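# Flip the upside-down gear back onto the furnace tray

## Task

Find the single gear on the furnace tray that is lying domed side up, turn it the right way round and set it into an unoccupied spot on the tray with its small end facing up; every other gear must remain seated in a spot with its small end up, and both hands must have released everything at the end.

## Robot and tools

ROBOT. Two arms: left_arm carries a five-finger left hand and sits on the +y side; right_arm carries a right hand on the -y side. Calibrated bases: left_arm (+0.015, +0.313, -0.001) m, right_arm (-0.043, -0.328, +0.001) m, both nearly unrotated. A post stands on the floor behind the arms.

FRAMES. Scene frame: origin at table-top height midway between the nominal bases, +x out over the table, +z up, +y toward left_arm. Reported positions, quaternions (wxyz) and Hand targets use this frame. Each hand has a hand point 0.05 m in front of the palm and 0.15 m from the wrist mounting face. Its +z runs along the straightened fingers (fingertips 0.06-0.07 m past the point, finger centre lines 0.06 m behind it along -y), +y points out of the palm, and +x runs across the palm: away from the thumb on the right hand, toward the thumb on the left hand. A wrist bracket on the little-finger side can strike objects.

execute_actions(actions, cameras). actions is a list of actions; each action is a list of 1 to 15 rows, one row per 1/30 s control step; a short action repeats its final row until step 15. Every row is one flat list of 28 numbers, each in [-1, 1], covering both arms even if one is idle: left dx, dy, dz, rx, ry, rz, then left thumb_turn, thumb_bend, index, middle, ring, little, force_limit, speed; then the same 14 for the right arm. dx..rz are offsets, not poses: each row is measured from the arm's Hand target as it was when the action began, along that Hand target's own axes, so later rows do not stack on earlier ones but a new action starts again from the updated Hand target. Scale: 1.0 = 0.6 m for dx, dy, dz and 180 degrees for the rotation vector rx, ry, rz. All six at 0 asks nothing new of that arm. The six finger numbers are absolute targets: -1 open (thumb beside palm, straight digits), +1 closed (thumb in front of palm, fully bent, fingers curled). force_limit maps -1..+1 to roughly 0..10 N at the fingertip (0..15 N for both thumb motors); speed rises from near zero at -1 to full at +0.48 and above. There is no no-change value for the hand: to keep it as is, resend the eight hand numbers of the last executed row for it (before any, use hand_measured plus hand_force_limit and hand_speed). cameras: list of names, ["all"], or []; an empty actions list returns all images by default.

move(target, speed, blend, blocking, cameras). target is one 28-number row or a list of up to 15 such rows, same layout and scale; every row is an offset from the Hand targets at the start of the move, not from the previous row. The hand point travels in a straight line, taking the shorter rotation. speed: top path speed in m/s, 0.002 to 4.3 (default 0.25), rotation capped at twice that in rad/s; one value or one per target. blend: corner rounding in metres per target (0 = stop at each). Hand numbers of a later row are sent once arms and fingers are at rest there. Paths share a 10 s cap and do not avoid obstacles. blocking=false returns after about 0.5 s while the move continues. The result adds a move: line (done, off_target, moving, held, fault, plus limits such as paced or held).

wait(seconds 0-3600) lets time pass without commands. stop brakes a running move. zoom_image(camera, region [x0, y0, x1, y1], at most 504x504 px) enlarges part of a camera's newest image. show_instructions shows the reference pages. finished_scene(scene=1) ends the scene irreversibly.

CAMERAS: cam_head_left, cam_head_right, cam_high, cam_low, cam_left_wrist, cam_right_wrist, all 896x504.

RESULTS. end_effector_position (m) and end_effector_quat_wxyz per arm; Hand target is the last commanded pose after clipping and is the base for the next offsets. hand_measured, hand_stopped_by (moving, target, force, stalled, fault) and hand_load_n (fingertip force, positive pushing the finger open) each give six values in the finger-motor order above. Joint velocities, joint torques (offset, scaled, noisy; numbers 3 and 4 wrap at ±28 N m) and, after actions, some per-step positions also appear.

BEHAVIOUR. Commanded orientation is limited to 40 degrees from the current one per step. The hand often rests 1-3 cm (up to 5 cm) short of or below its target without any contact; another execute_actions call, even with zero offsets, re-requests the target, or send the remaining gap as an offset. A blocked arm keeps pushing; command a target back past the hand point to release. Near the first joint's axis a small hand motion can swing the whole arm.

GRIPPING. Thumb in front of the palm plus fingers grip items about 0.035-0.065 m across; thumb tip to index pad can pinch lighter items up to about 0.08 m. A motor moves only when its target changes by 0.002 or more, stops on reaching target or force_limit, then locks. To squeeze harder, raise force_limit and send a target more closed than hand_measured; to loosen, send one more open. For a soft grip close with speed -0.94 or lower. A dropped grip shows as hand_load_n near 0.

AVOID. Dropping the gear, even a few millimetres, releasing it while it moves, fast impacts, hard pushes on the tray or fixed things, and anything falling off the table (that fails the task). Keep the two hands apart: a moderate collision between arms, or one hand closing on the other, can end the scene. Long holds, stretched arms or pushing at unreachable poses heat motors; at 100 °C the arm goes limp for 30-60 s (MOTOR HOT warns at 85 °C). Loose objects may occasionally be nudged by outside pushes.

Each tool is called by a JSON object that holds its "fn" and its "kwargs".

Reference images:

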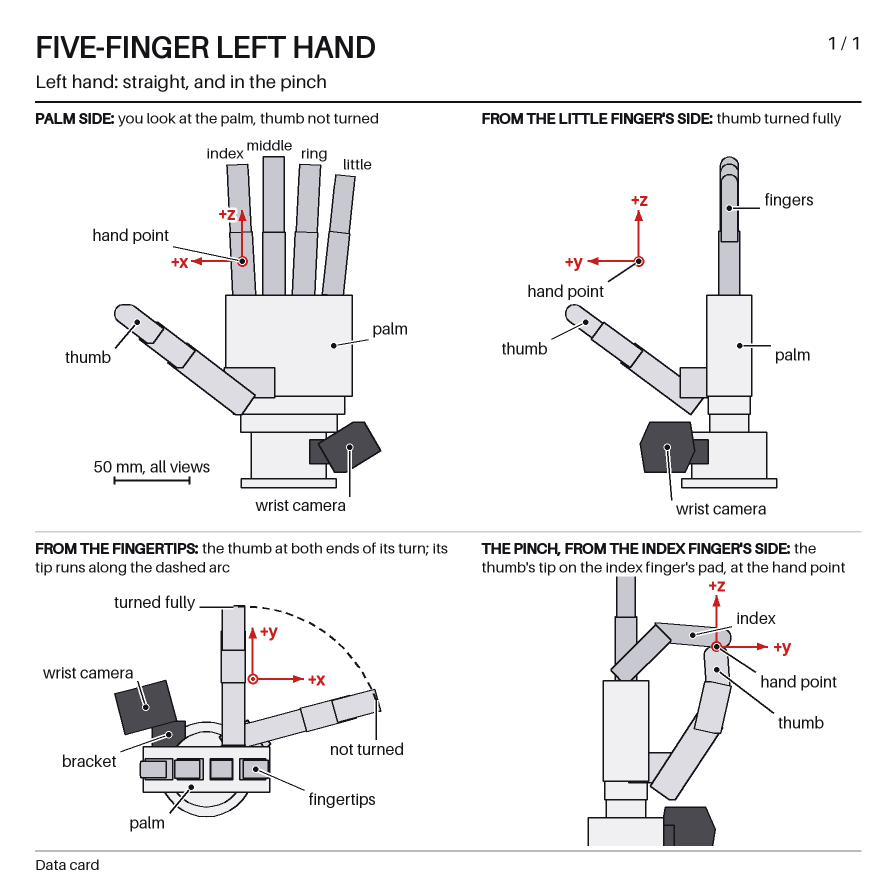

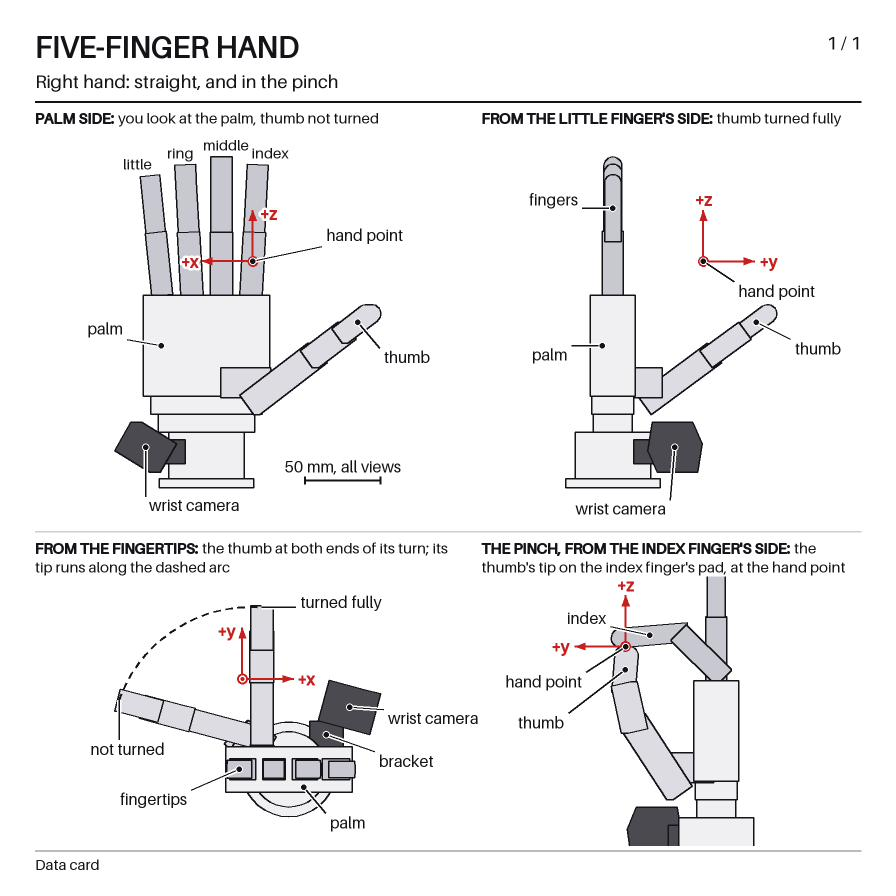

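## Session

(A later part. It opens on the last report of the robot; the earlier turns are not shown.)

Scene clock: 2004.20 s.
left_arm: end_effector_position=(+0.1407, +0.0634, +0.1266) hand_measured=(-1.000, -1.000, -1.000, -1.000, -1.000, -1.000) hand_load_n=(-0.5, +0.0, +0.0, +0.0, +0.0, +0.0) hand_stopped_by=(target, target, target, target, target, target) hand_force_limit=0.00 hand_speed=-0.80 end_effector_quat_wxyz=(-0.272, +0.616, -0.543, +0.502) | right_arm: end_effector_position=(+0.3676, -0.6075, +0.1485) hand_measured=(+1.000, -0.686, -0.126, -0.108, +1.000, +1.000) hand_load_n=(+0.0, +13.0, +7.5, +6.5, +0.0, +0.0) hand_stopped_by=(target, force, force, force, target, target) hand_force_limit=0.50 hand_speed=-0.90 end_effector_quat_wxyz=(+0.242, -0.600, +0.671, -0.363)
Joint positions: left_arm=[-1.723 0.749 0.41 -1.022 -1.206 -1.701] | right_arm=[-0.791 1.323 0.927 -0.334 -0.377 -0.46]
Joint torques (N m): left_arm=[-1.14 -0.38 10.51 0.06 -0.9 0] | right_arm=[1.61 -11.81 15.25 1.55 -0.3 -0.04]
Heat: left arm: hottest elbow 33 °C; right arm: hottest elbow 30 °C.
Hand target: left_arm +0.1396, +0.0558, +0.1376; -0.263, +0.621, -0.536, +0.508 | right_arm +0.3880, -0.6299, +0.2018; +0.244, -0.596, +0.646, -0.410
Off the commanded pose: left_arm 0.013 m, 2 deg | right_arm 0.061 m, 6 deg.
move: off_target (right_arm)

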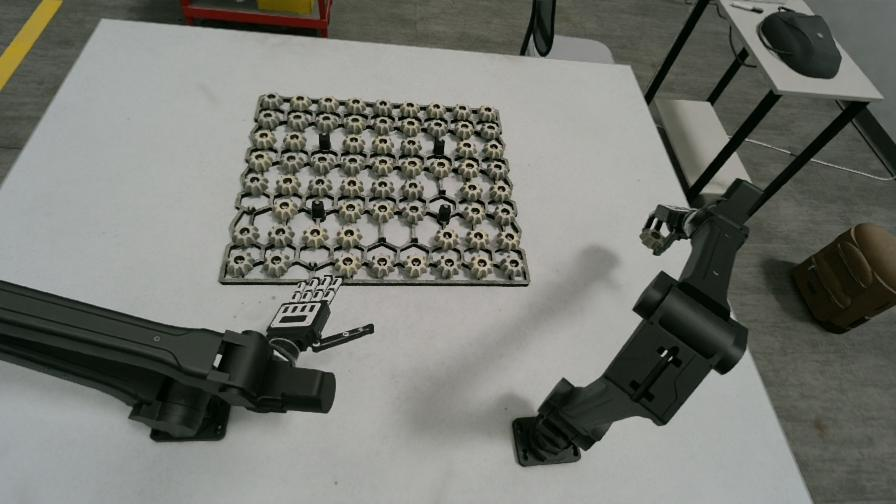

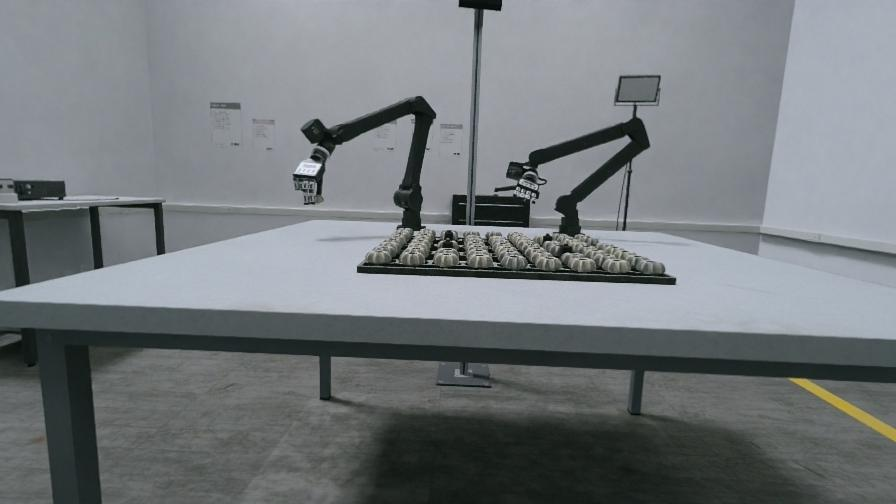

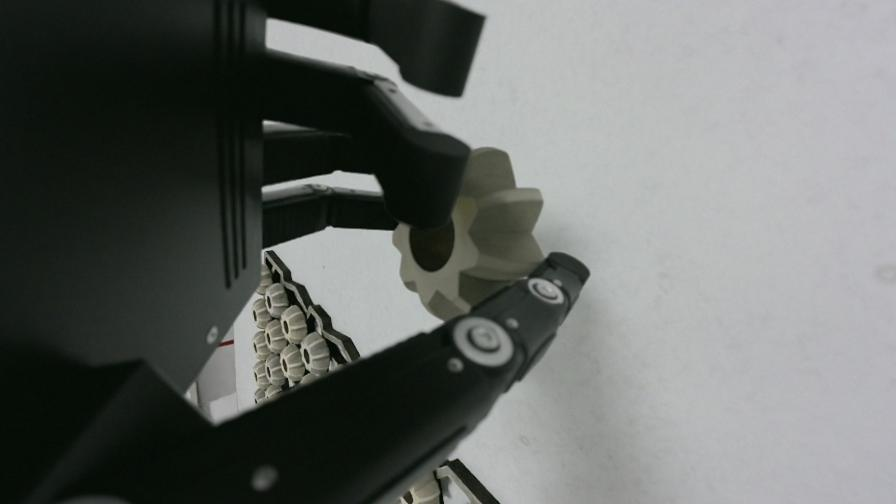

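{"fn": "move", "kwargs": {"target": [0,0,0,0,0,0,-1,-1,-1,-1,-1,-1,0,-0.8,-0.8539,-0.2380,0.0772,0.0931,-0.2519,-0.1707,1,-0.2,0.2,0.2,1,1,0.5,-0.9], "speed": 0.12, "cameras": ["cam_head_left","cam_high","cam_low","cam_right_wrist"]}}

Scene clock: 2040.40 s.
left_arm: end_effector_position=(+0.1407, +0.0634, +0.1266) hand_measured=(-1.000, -1.000, -1.000, -1.000, -1.000, -1.000) hand_load_n=(+0.0, -0.5, +0.0, +0.0, +0.0, +0.0) hand_stopped_by=(target, target, target, target, target, target) hand_force_limit=0.00 hand_speed=-0.80 end_effector_quat_wxyz=(-0.272, +0.616, -0.543, +0.502) | right_arm: end_effector_position=(+0.5572, -0.1459, +0.1492) hand_measured=(+1.000, -0.686, -0.126, -0.108, +1.000, +1.000) hand_load_n=(+0.0, +13.5, +7.5, +6.0, +0.0, +0.0) hand_stopped_by=(target, force, force, force, target, target) hand_force_limit=0.50 hand_speed=-0.90 end_effector_quat_wxyz=(-0.411, +0.829, -0.294, +0.241)
Joint positions: left_arm=[-1.723 0.749 0.41 -1.022 -1.206 -1.701] | right_arm=[0.117 1.632 1.224 -0.24 -0.441 -0.502]
Joint torques (N m): left_arm=[-1.14 -0.38 10.51 0.06 -0.9 0] | right_arm=[2.32 -15.68 15.56 2.85 -0.48 -0.06]
Heat: left arm: hottest elbow 33 °C; right arm: hottest elbow 31 °C.
Hand target: left_arm +0.1396, +0.0558, +0.1376; -0.263, +0.621, -0.536, +0.508 | right_arm +0.5941, -0.1374, +0.2045; -0.437, +0.811, -0.263, +0.287
Off the commanded pose: left_arm 0.013 m, 2 deg | right_arm 0.067 m, 7 deg.
move: off_target (right_arm)

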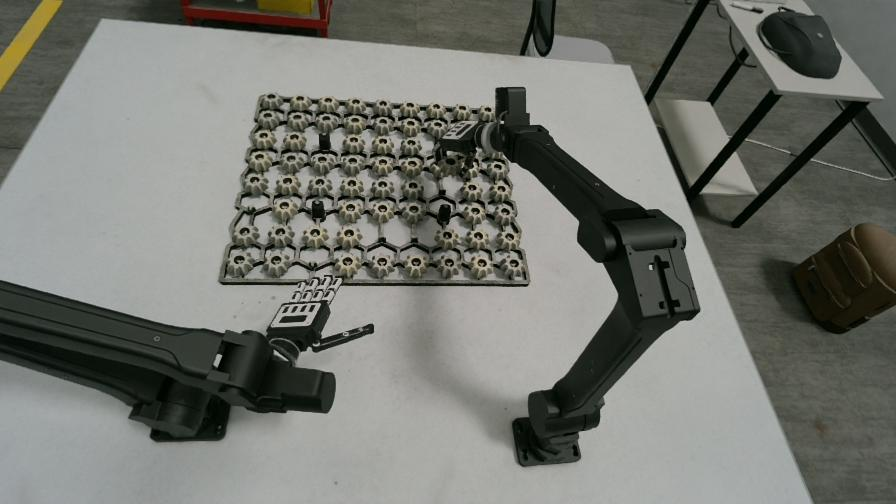

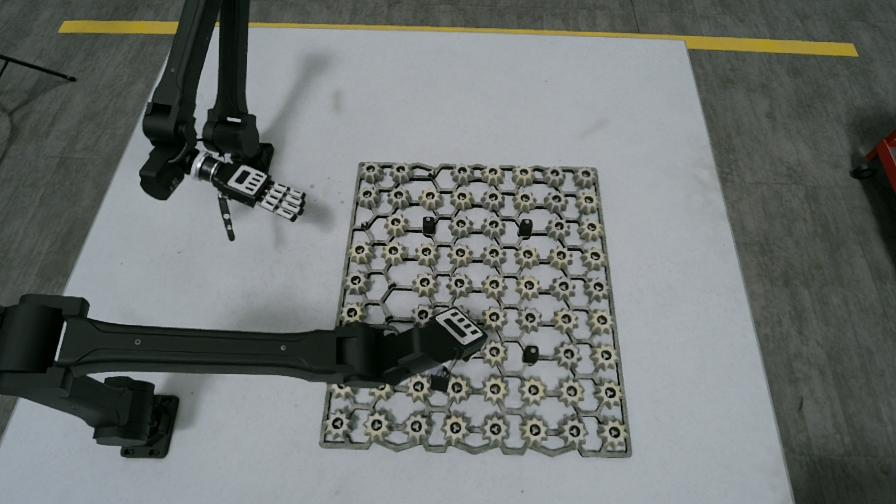

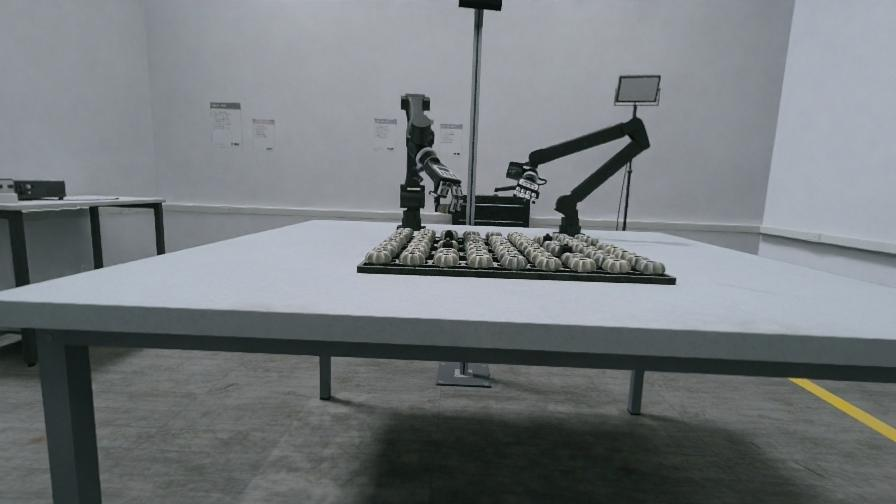

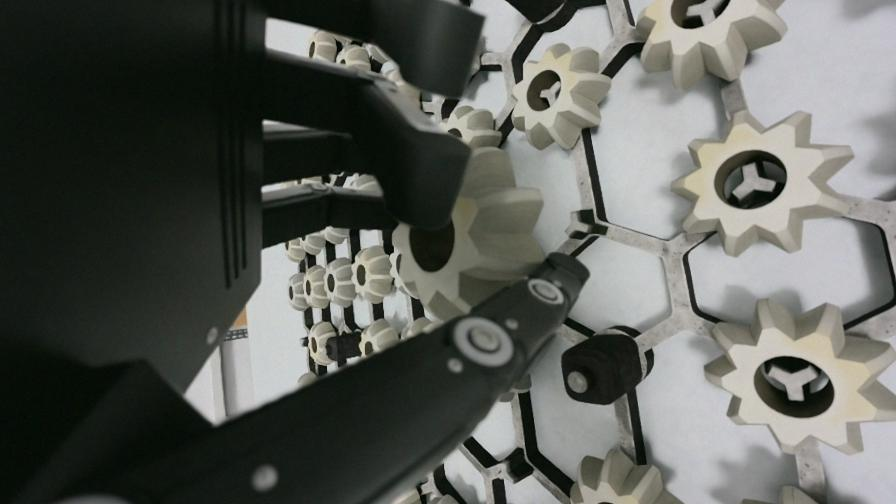

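{"fn": "zoom_image", "kwargs": {"camera": "cam_right_wrist", "region": [380, 120, 700, 420]}}

{"fn": "zoom_image", "kwargs": {"camera": "cam_head_left", "region": [400, 100, 520, 200]}}

Scaled by 1.575 from the camera's image (finer frame: 1280x720).

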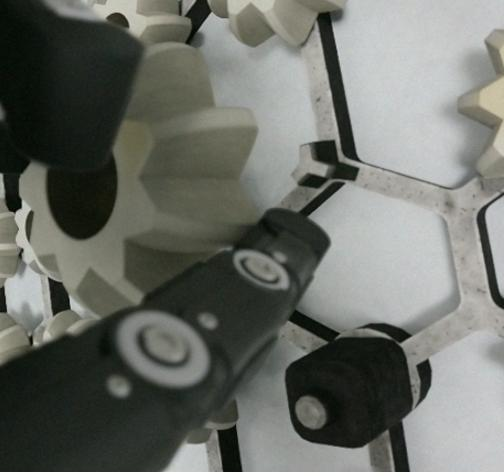

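Scaled by 4.200 from the camera's image (finer frame: 1280x720).

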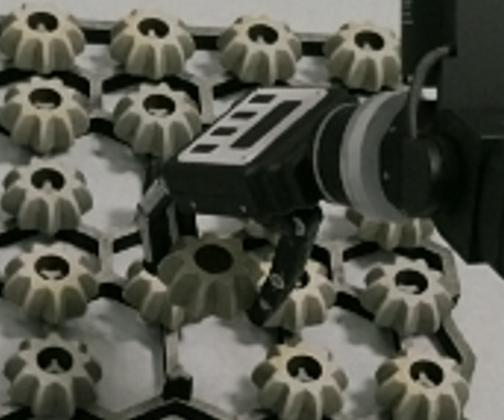

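{"fn": "move", "kwargs": {"target": [0,0,0,0,0,0,-1,-1,-1,-1,-1,-1,0,-0.8,-0.0243,0.0842,0.0628,0,0,0,1,-0.2,0.2,0.2,1,1,0.5,-0.9], "speed": 0.08, "cameras": ["cam_head_left","cam_head_right","cam_high","cam_low","cam_right_wrist"]}}

{"fn": "zoom_image", "kwargs": {"camera": "cam_head_left", "region": [400, 130, 500, 230]}}

{"fn": "zoom_image", "kwargs": {"camera": "cam_head_right", "region": [410, 130, 510, 230]}}

{"fn": "zoom_image", "kwargs": {"camera": "cam_high", "region": [400, 290, 520, 410]}}

{"fn": "zoom_image", "kwargs": {"camera": "cam_low", "region": [380, 180, 500, 280]}}

Scene clock: 2118.40 s.
left_arm: end_effector_position=(+0.1407, +0.0634, +0.1266) hand_measured=(-1.000, -1.000, -1.000, -1.000, -1.000, -1.000) hand_load_n=(+0.0, +0.0, +0.0, +0.0, +0.0, +0.0) hand_stopped_by=(target, target, target, target, target, target) hand_force_limit=0.00 hand_speed=-0.80 end_effector_quat_wxyz=(-0.272, +0.616, -0.543, +0.502) | right_arm: end_effector_position=(+0.5850, -0.1388, +0.1111) hand_measured=(+1.000, -0.686, -0.126, -0.108, +1.000, +1.000) hand_load_n=(+0.0, +13.5, +7.5, +6.0, +0.0, +0.0) hand_stopped_by=(target, force, force, force, target, target) hand_force_limit=0.50 hand_speed=-0.90 end_effector_quat_wxyz=(-0.420, +0.822, -0.284, +0.257)
Joint positions: left_arm=[-1.723 0.749 0.41 -1.022 -1.206 -1.701] | right_arm=[0.121 1.732 1.225 -0.098 -0.439 -0.502]
Joint torques (N m): left_arm=[-1.14 -0.38 10.51 0.05 -0.89 0] | right_arm=[2.73 -17.26 10.4 3.54 -0.25 0.01]
Heat: left arm: hottest elbow 33 °C; right arm: hottest elbow 34 °C.
Hand target: left_arm +0.1396, +0.0558, +0.1376; -0.263, +0.621, -0.536, +0.508 | right_arm +0.6013, -0.1308, +0.1408; -0.437, +0.811, -0.263, +0.287
Off the commanded pose: left_arm 0.013 m, 2 deg | right_arm 0.035 m, 5 deg.
move: off_target (right_arm)

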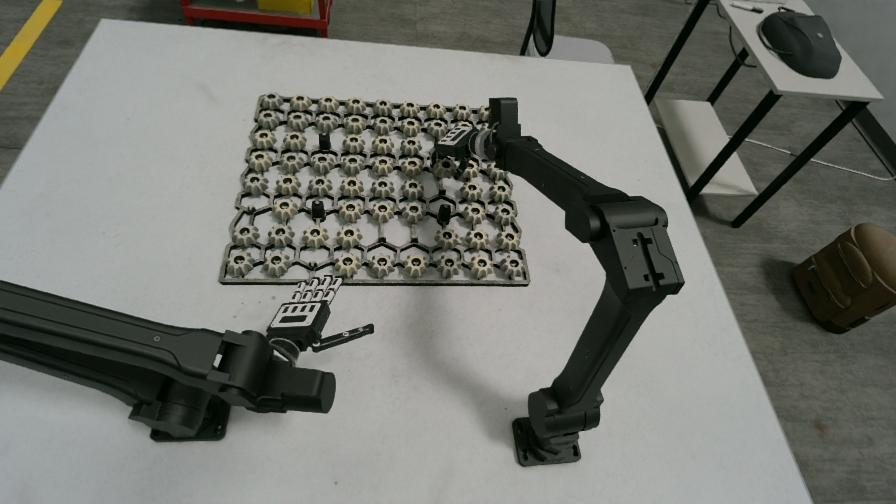

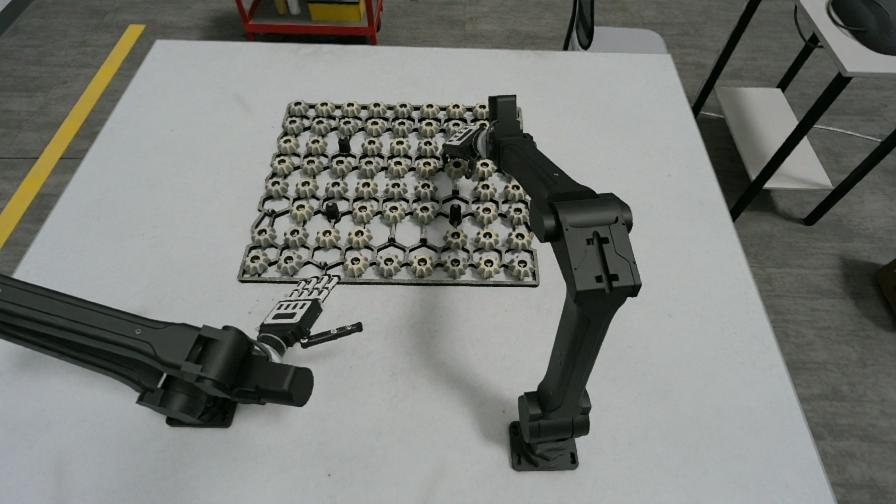

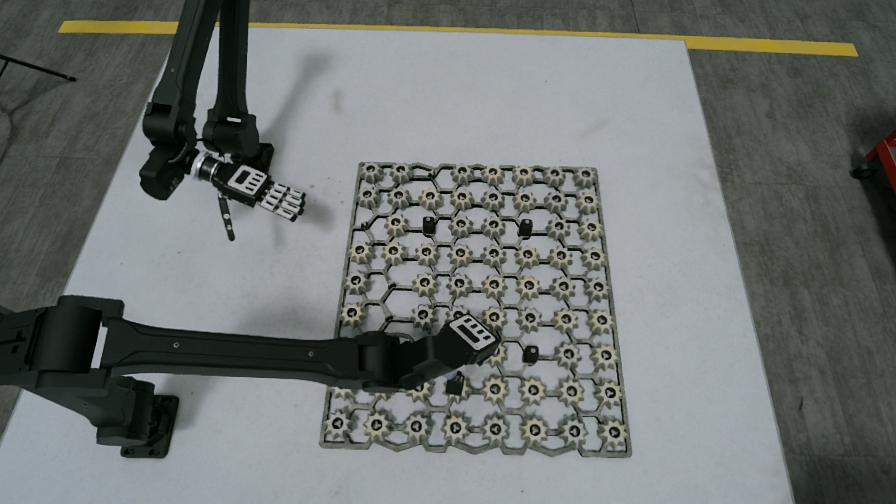

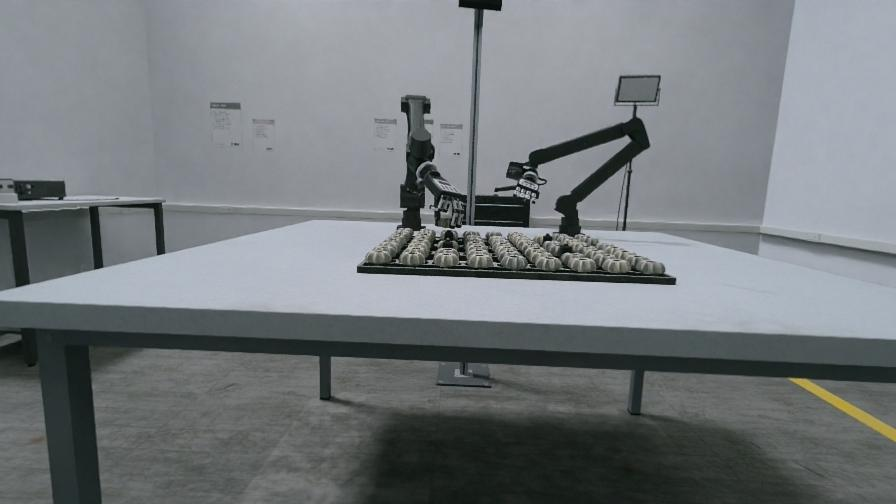

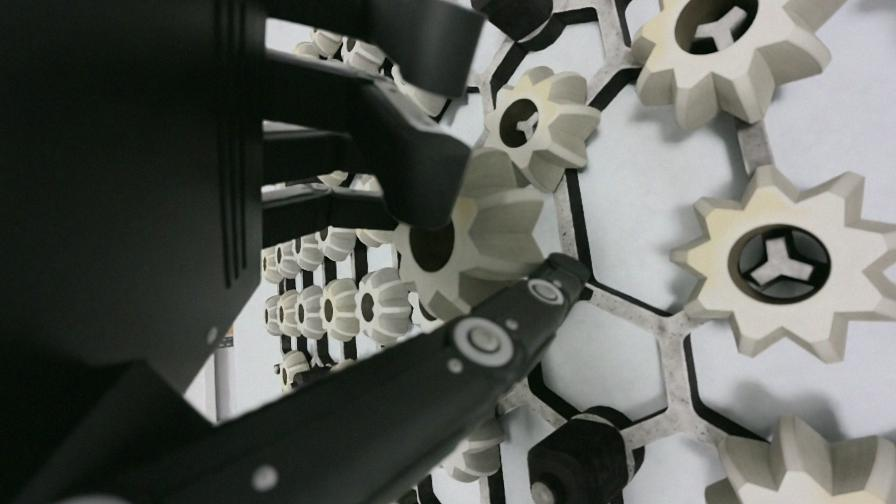

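Scaled by 5.040 from the camera's image (finer frame: 1280x720).

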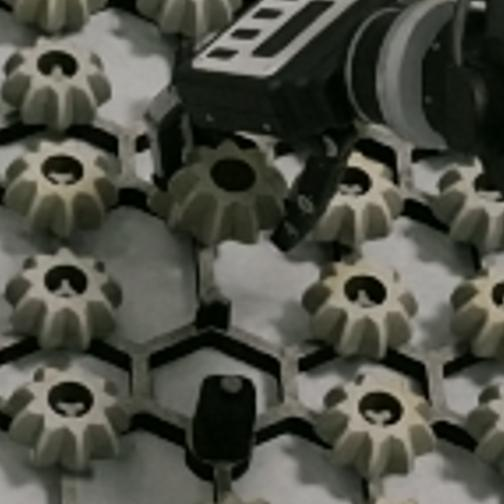

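Scaled by 5.040 from the camera's image (finer frame: 1280x720).

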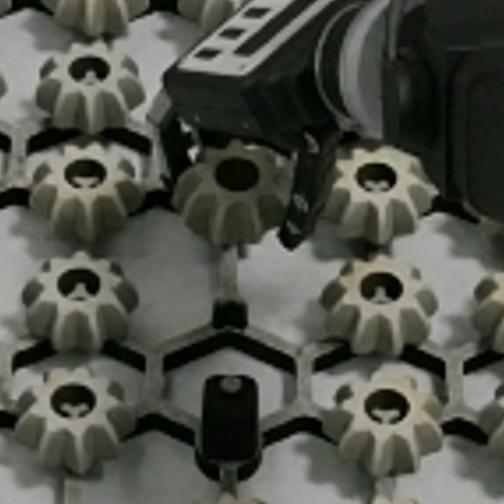

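Scaled by 4.200 from the camera's image (finer frame: 1280x720).

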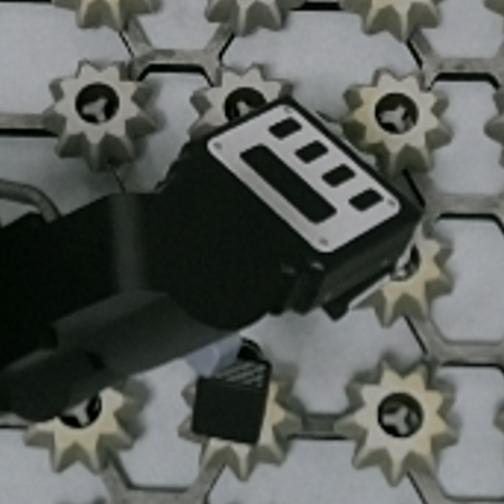

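Scaled by 4.200 from the camera's image (finer frame: 1280x720).

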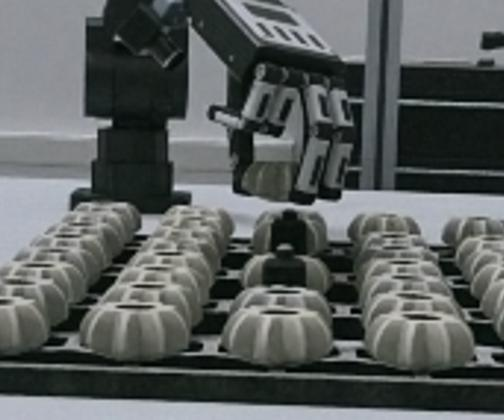

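{"fn": "move", "kwargs": {"target": [0,0,0,0,0,0,-1,-1,-1,-1,-1,-1,0,-0.8,-0.0340,0.0433,-0.0042,-0.0049,-0.0034,0.0040,1,-0.2,0.2,0.2,1,1,0.5,-0.9], "speed": 0.06, "cameras": ["cam_head_left","cam_head_right","cam_low","cam_right_wrist"]}}

{"fn": "zoom_image", "kwargs": {"camera": "cam_head_left", "region": [400, 130, 500, 230]}}

{"fn": "zoom_image", "kwargs": {"camera": "cam_head_right", "region": [410, 130, 510, 230]}}

{"fn": "zoom_image", "kwargs": {"camera": "cam_low", "region": [380, 180, 500, 280]}}

Scene clock: 2167.57 s.
left_arm: end_effector_position=(+0.1407, +0.0634, +0.1266) hand_measured=(-1.000, -1.000, -1.000, -1.000, -1.000, -1.000) hand_load_n=(+0.0, +0.0, +0.0, +0.0, +0.0, +0.0) hand_stopped_by=(target, target, target, target, target, target) hand_force_limit=0.00 hand_speed=-0.80 end_effector_quat_wxyz=(-0.272, +0.616, -0.543, +0.502) | right_arm: end_effector_position=(+0.5706, -0.1376, +0.0897) hand_measured=(+1.000, -0.686, -0.126, -0.108, +1.000, +1.000) hand_load_n=(+0.0, +13.5, +7.5, +6.0, +0.0, +0.0) hand_stopped_by=(target, force, force, force, target, target) hand_force_limit=0.50 hand_speed=-0.90 end_effector_quat_wxyz=(-0.418, +0.825, -0.284, +0.253)
Joint positions: left_arm=[-1.723 0.749 0.41 -1.022 -1.206 -1.701] | right_arm=[0.128 1.732 1.165 -0.046 -0.436 -0.502]
Joint torques (N m): left_arm=[-1.14 -0.38 10.52 0.05 -0.9 0] | right_arm=[2.67 -17.44 8.79 3.58 -0.24 0.08]
Heat: left arm: hottest elbow 33 °C; right arm: hottest elbow 31 °C.
Hand target: left_arm +0.1396, +0.0558, +0.1376; -0.263, +0.621, -0.536, +0.508 | right_arm +0.5808, -0.1308, +0.1147; -0.434, +0.814, -0.268, +0.278
Off the commanded pose: left_arm 0.013 m, 2 deg | right_arm 0.028 m, 4 deg.
move: off_target (right_arm)

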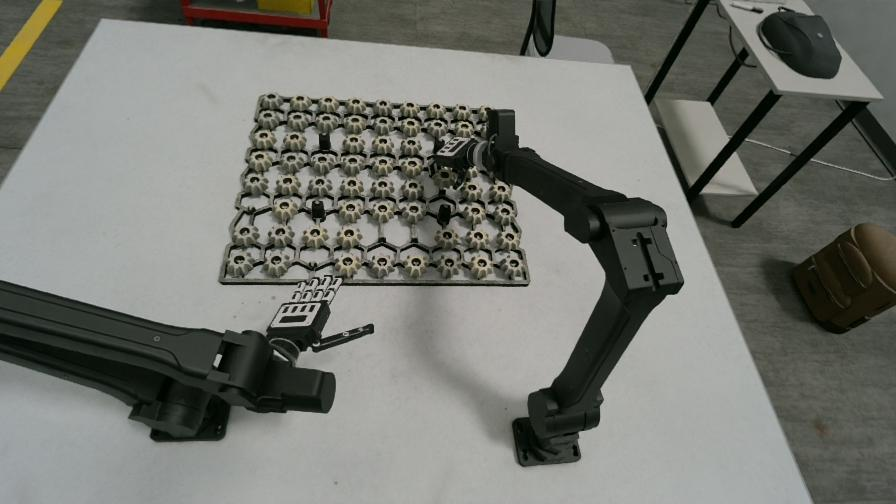

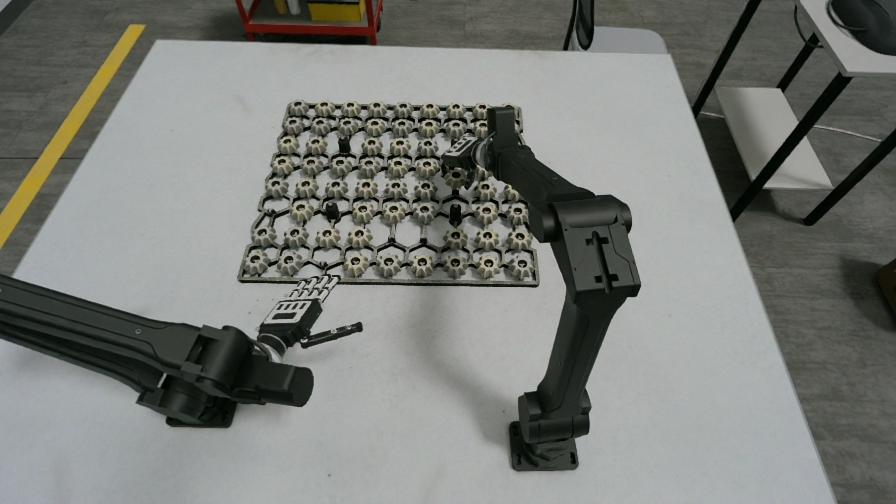

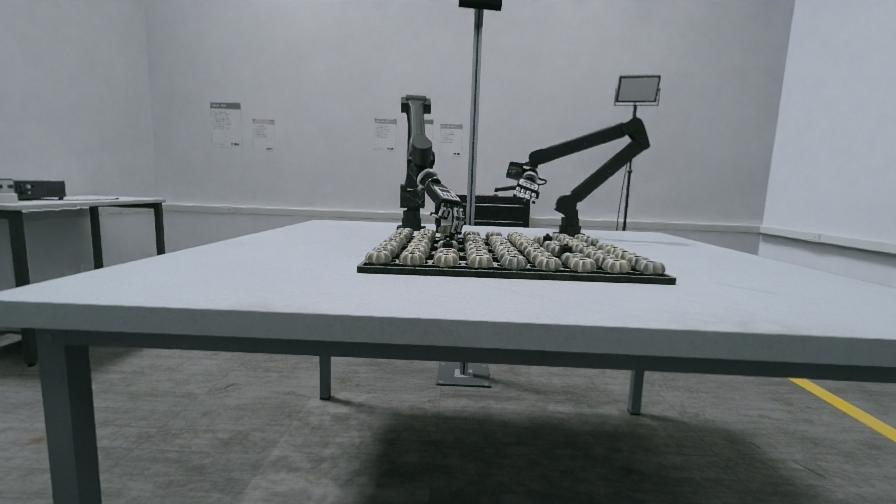

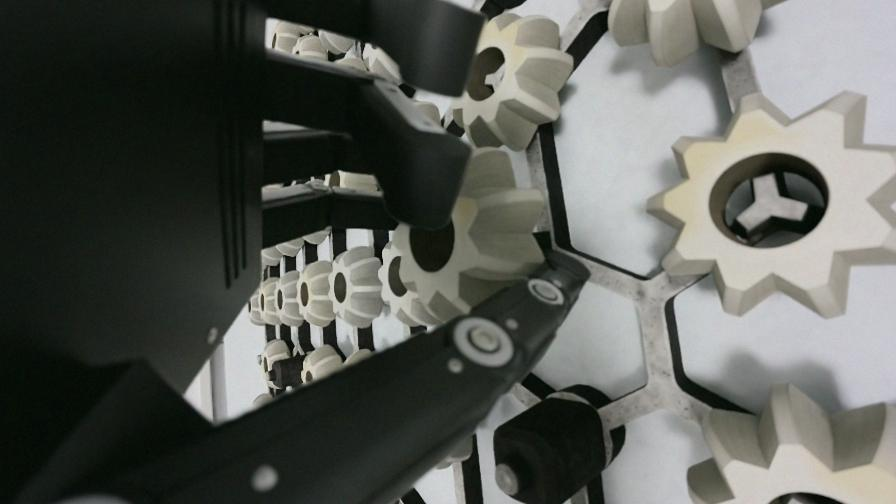

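Scaled by 5.040 from the camera's image (finer frame: 1280x720).

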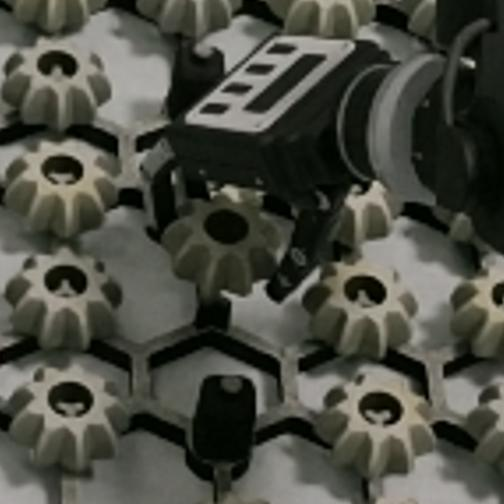

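Scaled by 5.040 from the camera's image (finer frame: 1280x720).

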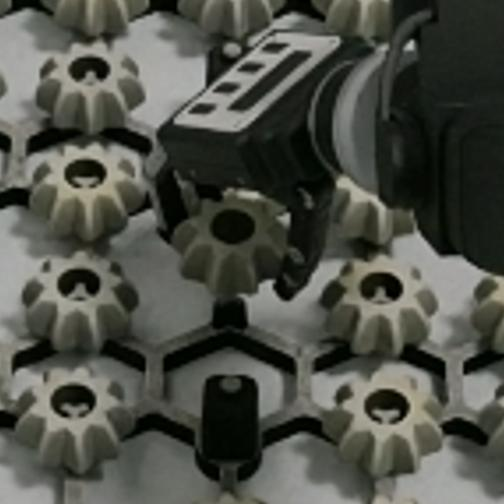

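Scaled by 4.200 from the camera's image (finer frame: 1280x720).

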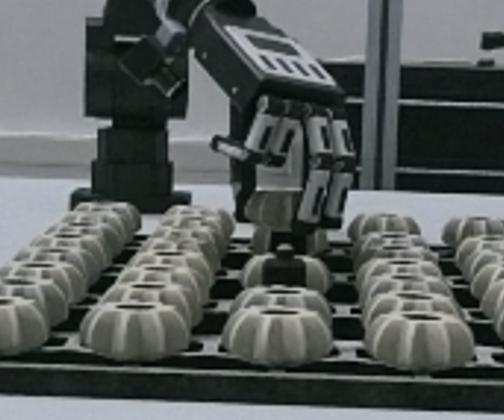

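{"fn": "move", "kwargs": {"target": [0,0,0,0,0,0,-1,-1,-1,-1,-1,-1,0,-0.8,-0.0137,0.0300,0.0030,-0.0038,-0.0026,0.0031,1,-0.2,0.2,0.2,1,1,0.5,-0.9], "speed": 0.05, "cameras": ["cam_head_left","cam_head_right","cam_low","cam_right_wrist"]}}

{"fn": "zoom_image", "kwargs": {"camera": "cam_head_left", "region": [410, 140, 480, 210]}}

{"fn": "zoom_image", "kwargs": {"camera": "cam_head_right", "region": [420, 140, 490, 210]}}

{"fn": "zoom_image", "kwargs": {"camera": "cam_low", "region": [400, 200, 480, 270]}}

{"fn": "zoom_image", "kwargs": {"camera": "cam_right_wrist", "region": [380, 140, 640, 400]}}

Scene clock: 2202.40 s.
left_arm: end_effector_position=(+0.1407, +0.0634, +0.1266) hand_measured=(-1.000, -1.000, -1.000, -1.000, -1.000, -1.000) hand_load_n=(+0.0, +0.0, +0.0, +0.0, +0.0, +0.0) hand_stopped_by=(target, target, target, target, target, target) hand_force_limit=0.00 hand_speed=-0.80 end_effector_quat_wxyz=(-0.272, +0.616, -0.543, +0.502) | right_arm: end_effector_position=(+0.5631, -0.1389, +0.0784) hand_measured=(+1.000, -0.686, -0.126, -0.108, +1.000, +1.000) hand_load_n=(+0.0, +13.5, +7.5, +6.0, +0.0, +0.0) hand_stopped_by=(target, force, force, force, target, target) hand_force_limit=0.50 hand_speed=-0.90 end_effector_quat_wxyz=(-0.417, +0.826, -0.285, +0.251)
Joint positions: left_arm=[-1.723 0.749 0.41 -1.022 -1.206 -1.701] | right_arm=[0.128 1.733 1.133 -0.019 -0.436 -0.502]
Joint torques (N m): left_arm=[-1.14 -0.38 10.52 0.08 -0.9 0] | right_arm=[2.61 -16.5 8.55 3.51 -0.35 0.09]
Heat: left arm: hottest elbow 33 °C; right arm: hottest elbow 31 °C.
Hand target: left_arm +0.1396, +0.0558, +0.1376; -0.263, +0.621, -0.536, +0.508 | right_arm +0.5728, -0.1328, +0.0969; -0.432, +0.816, -0.272, +0.271
Off the commanded pose: left_arm 0.013 m, 2 deg | right_arm 0.022 m, 3 deg.
move: off_target (right_arm)

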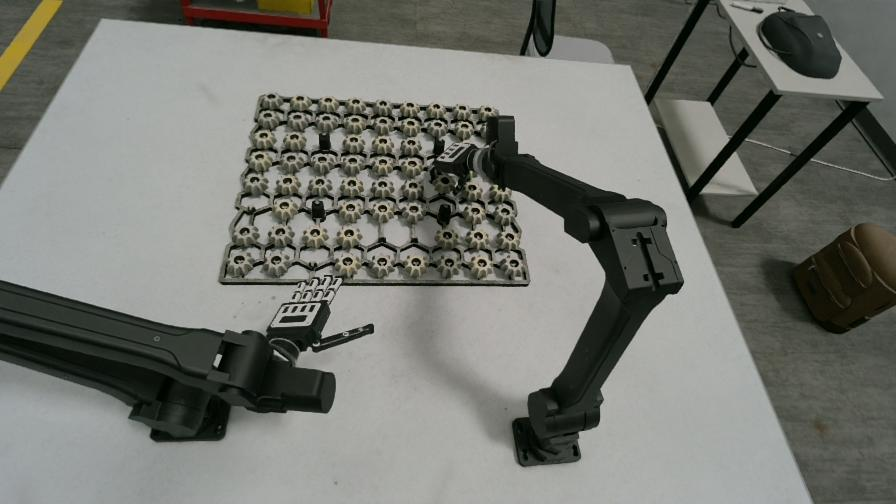

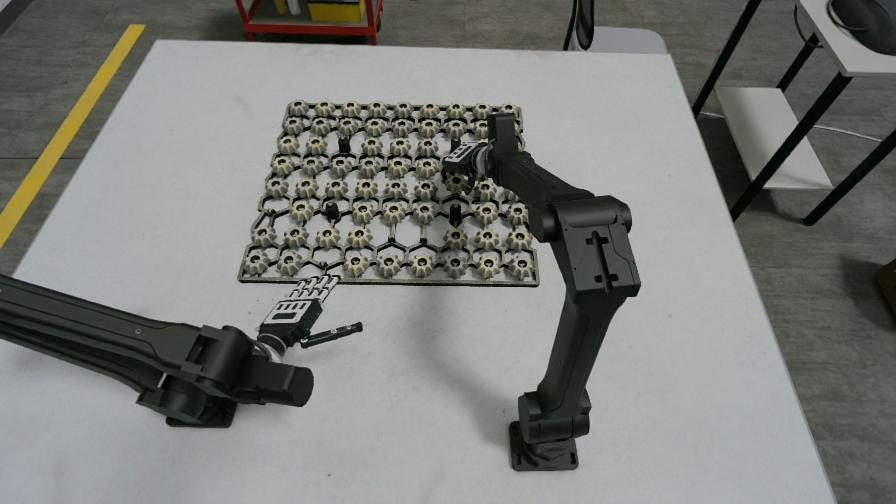

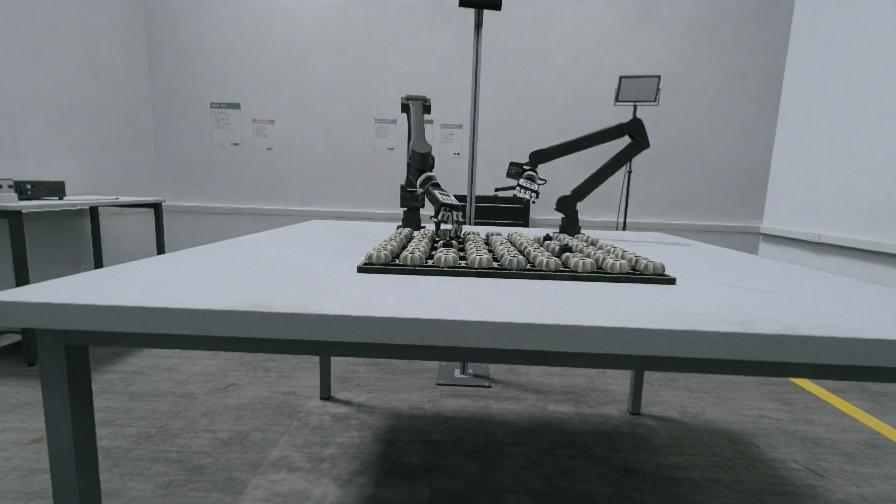

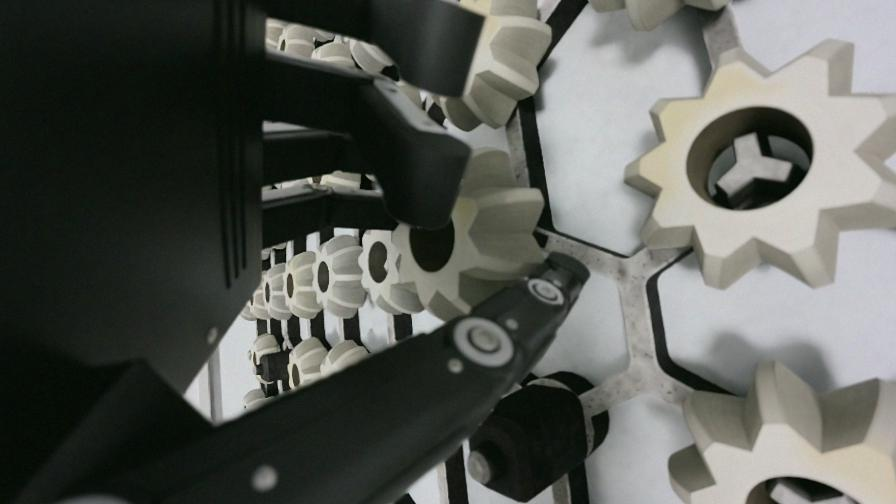

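Scaled by 7.200 from the camera's image (finer frame: 1280x720).

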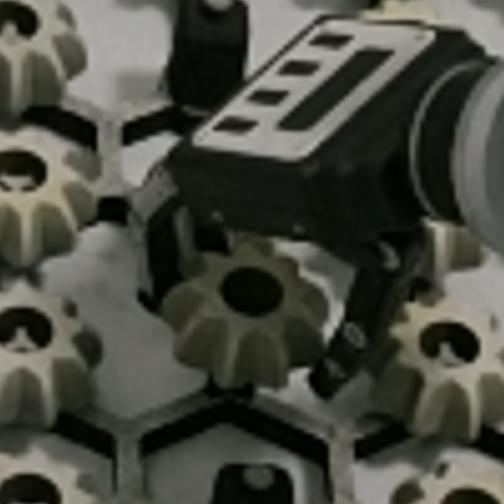

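Scaled by 7.200 from the camera's image (finer frame: 1280x720).

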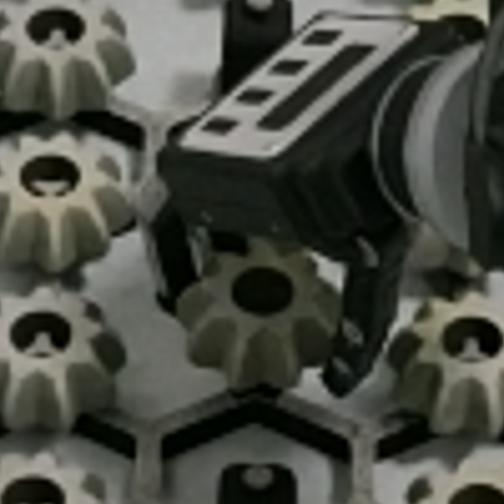

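Scaled by 6.300 from the camera's image (finer frame: 1280x720).

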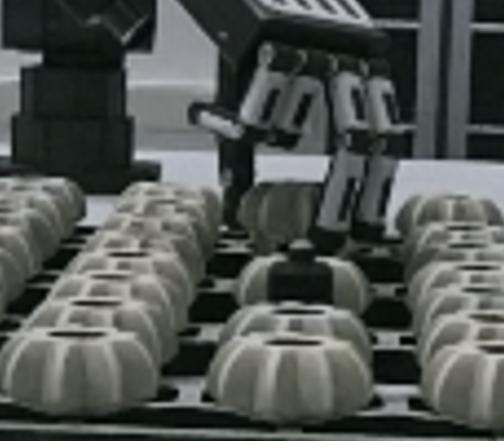

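Scaled by 1.938 from the camera's image (finer frame: 1280x720).

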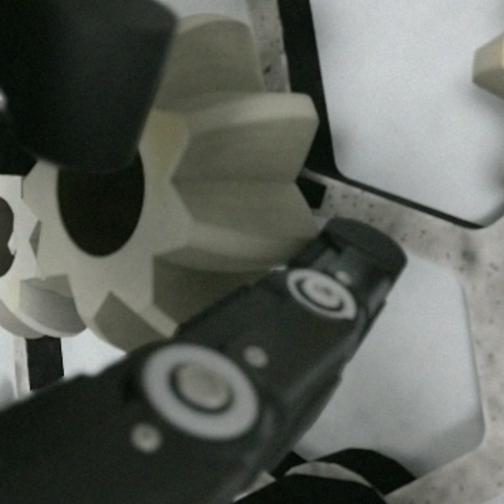

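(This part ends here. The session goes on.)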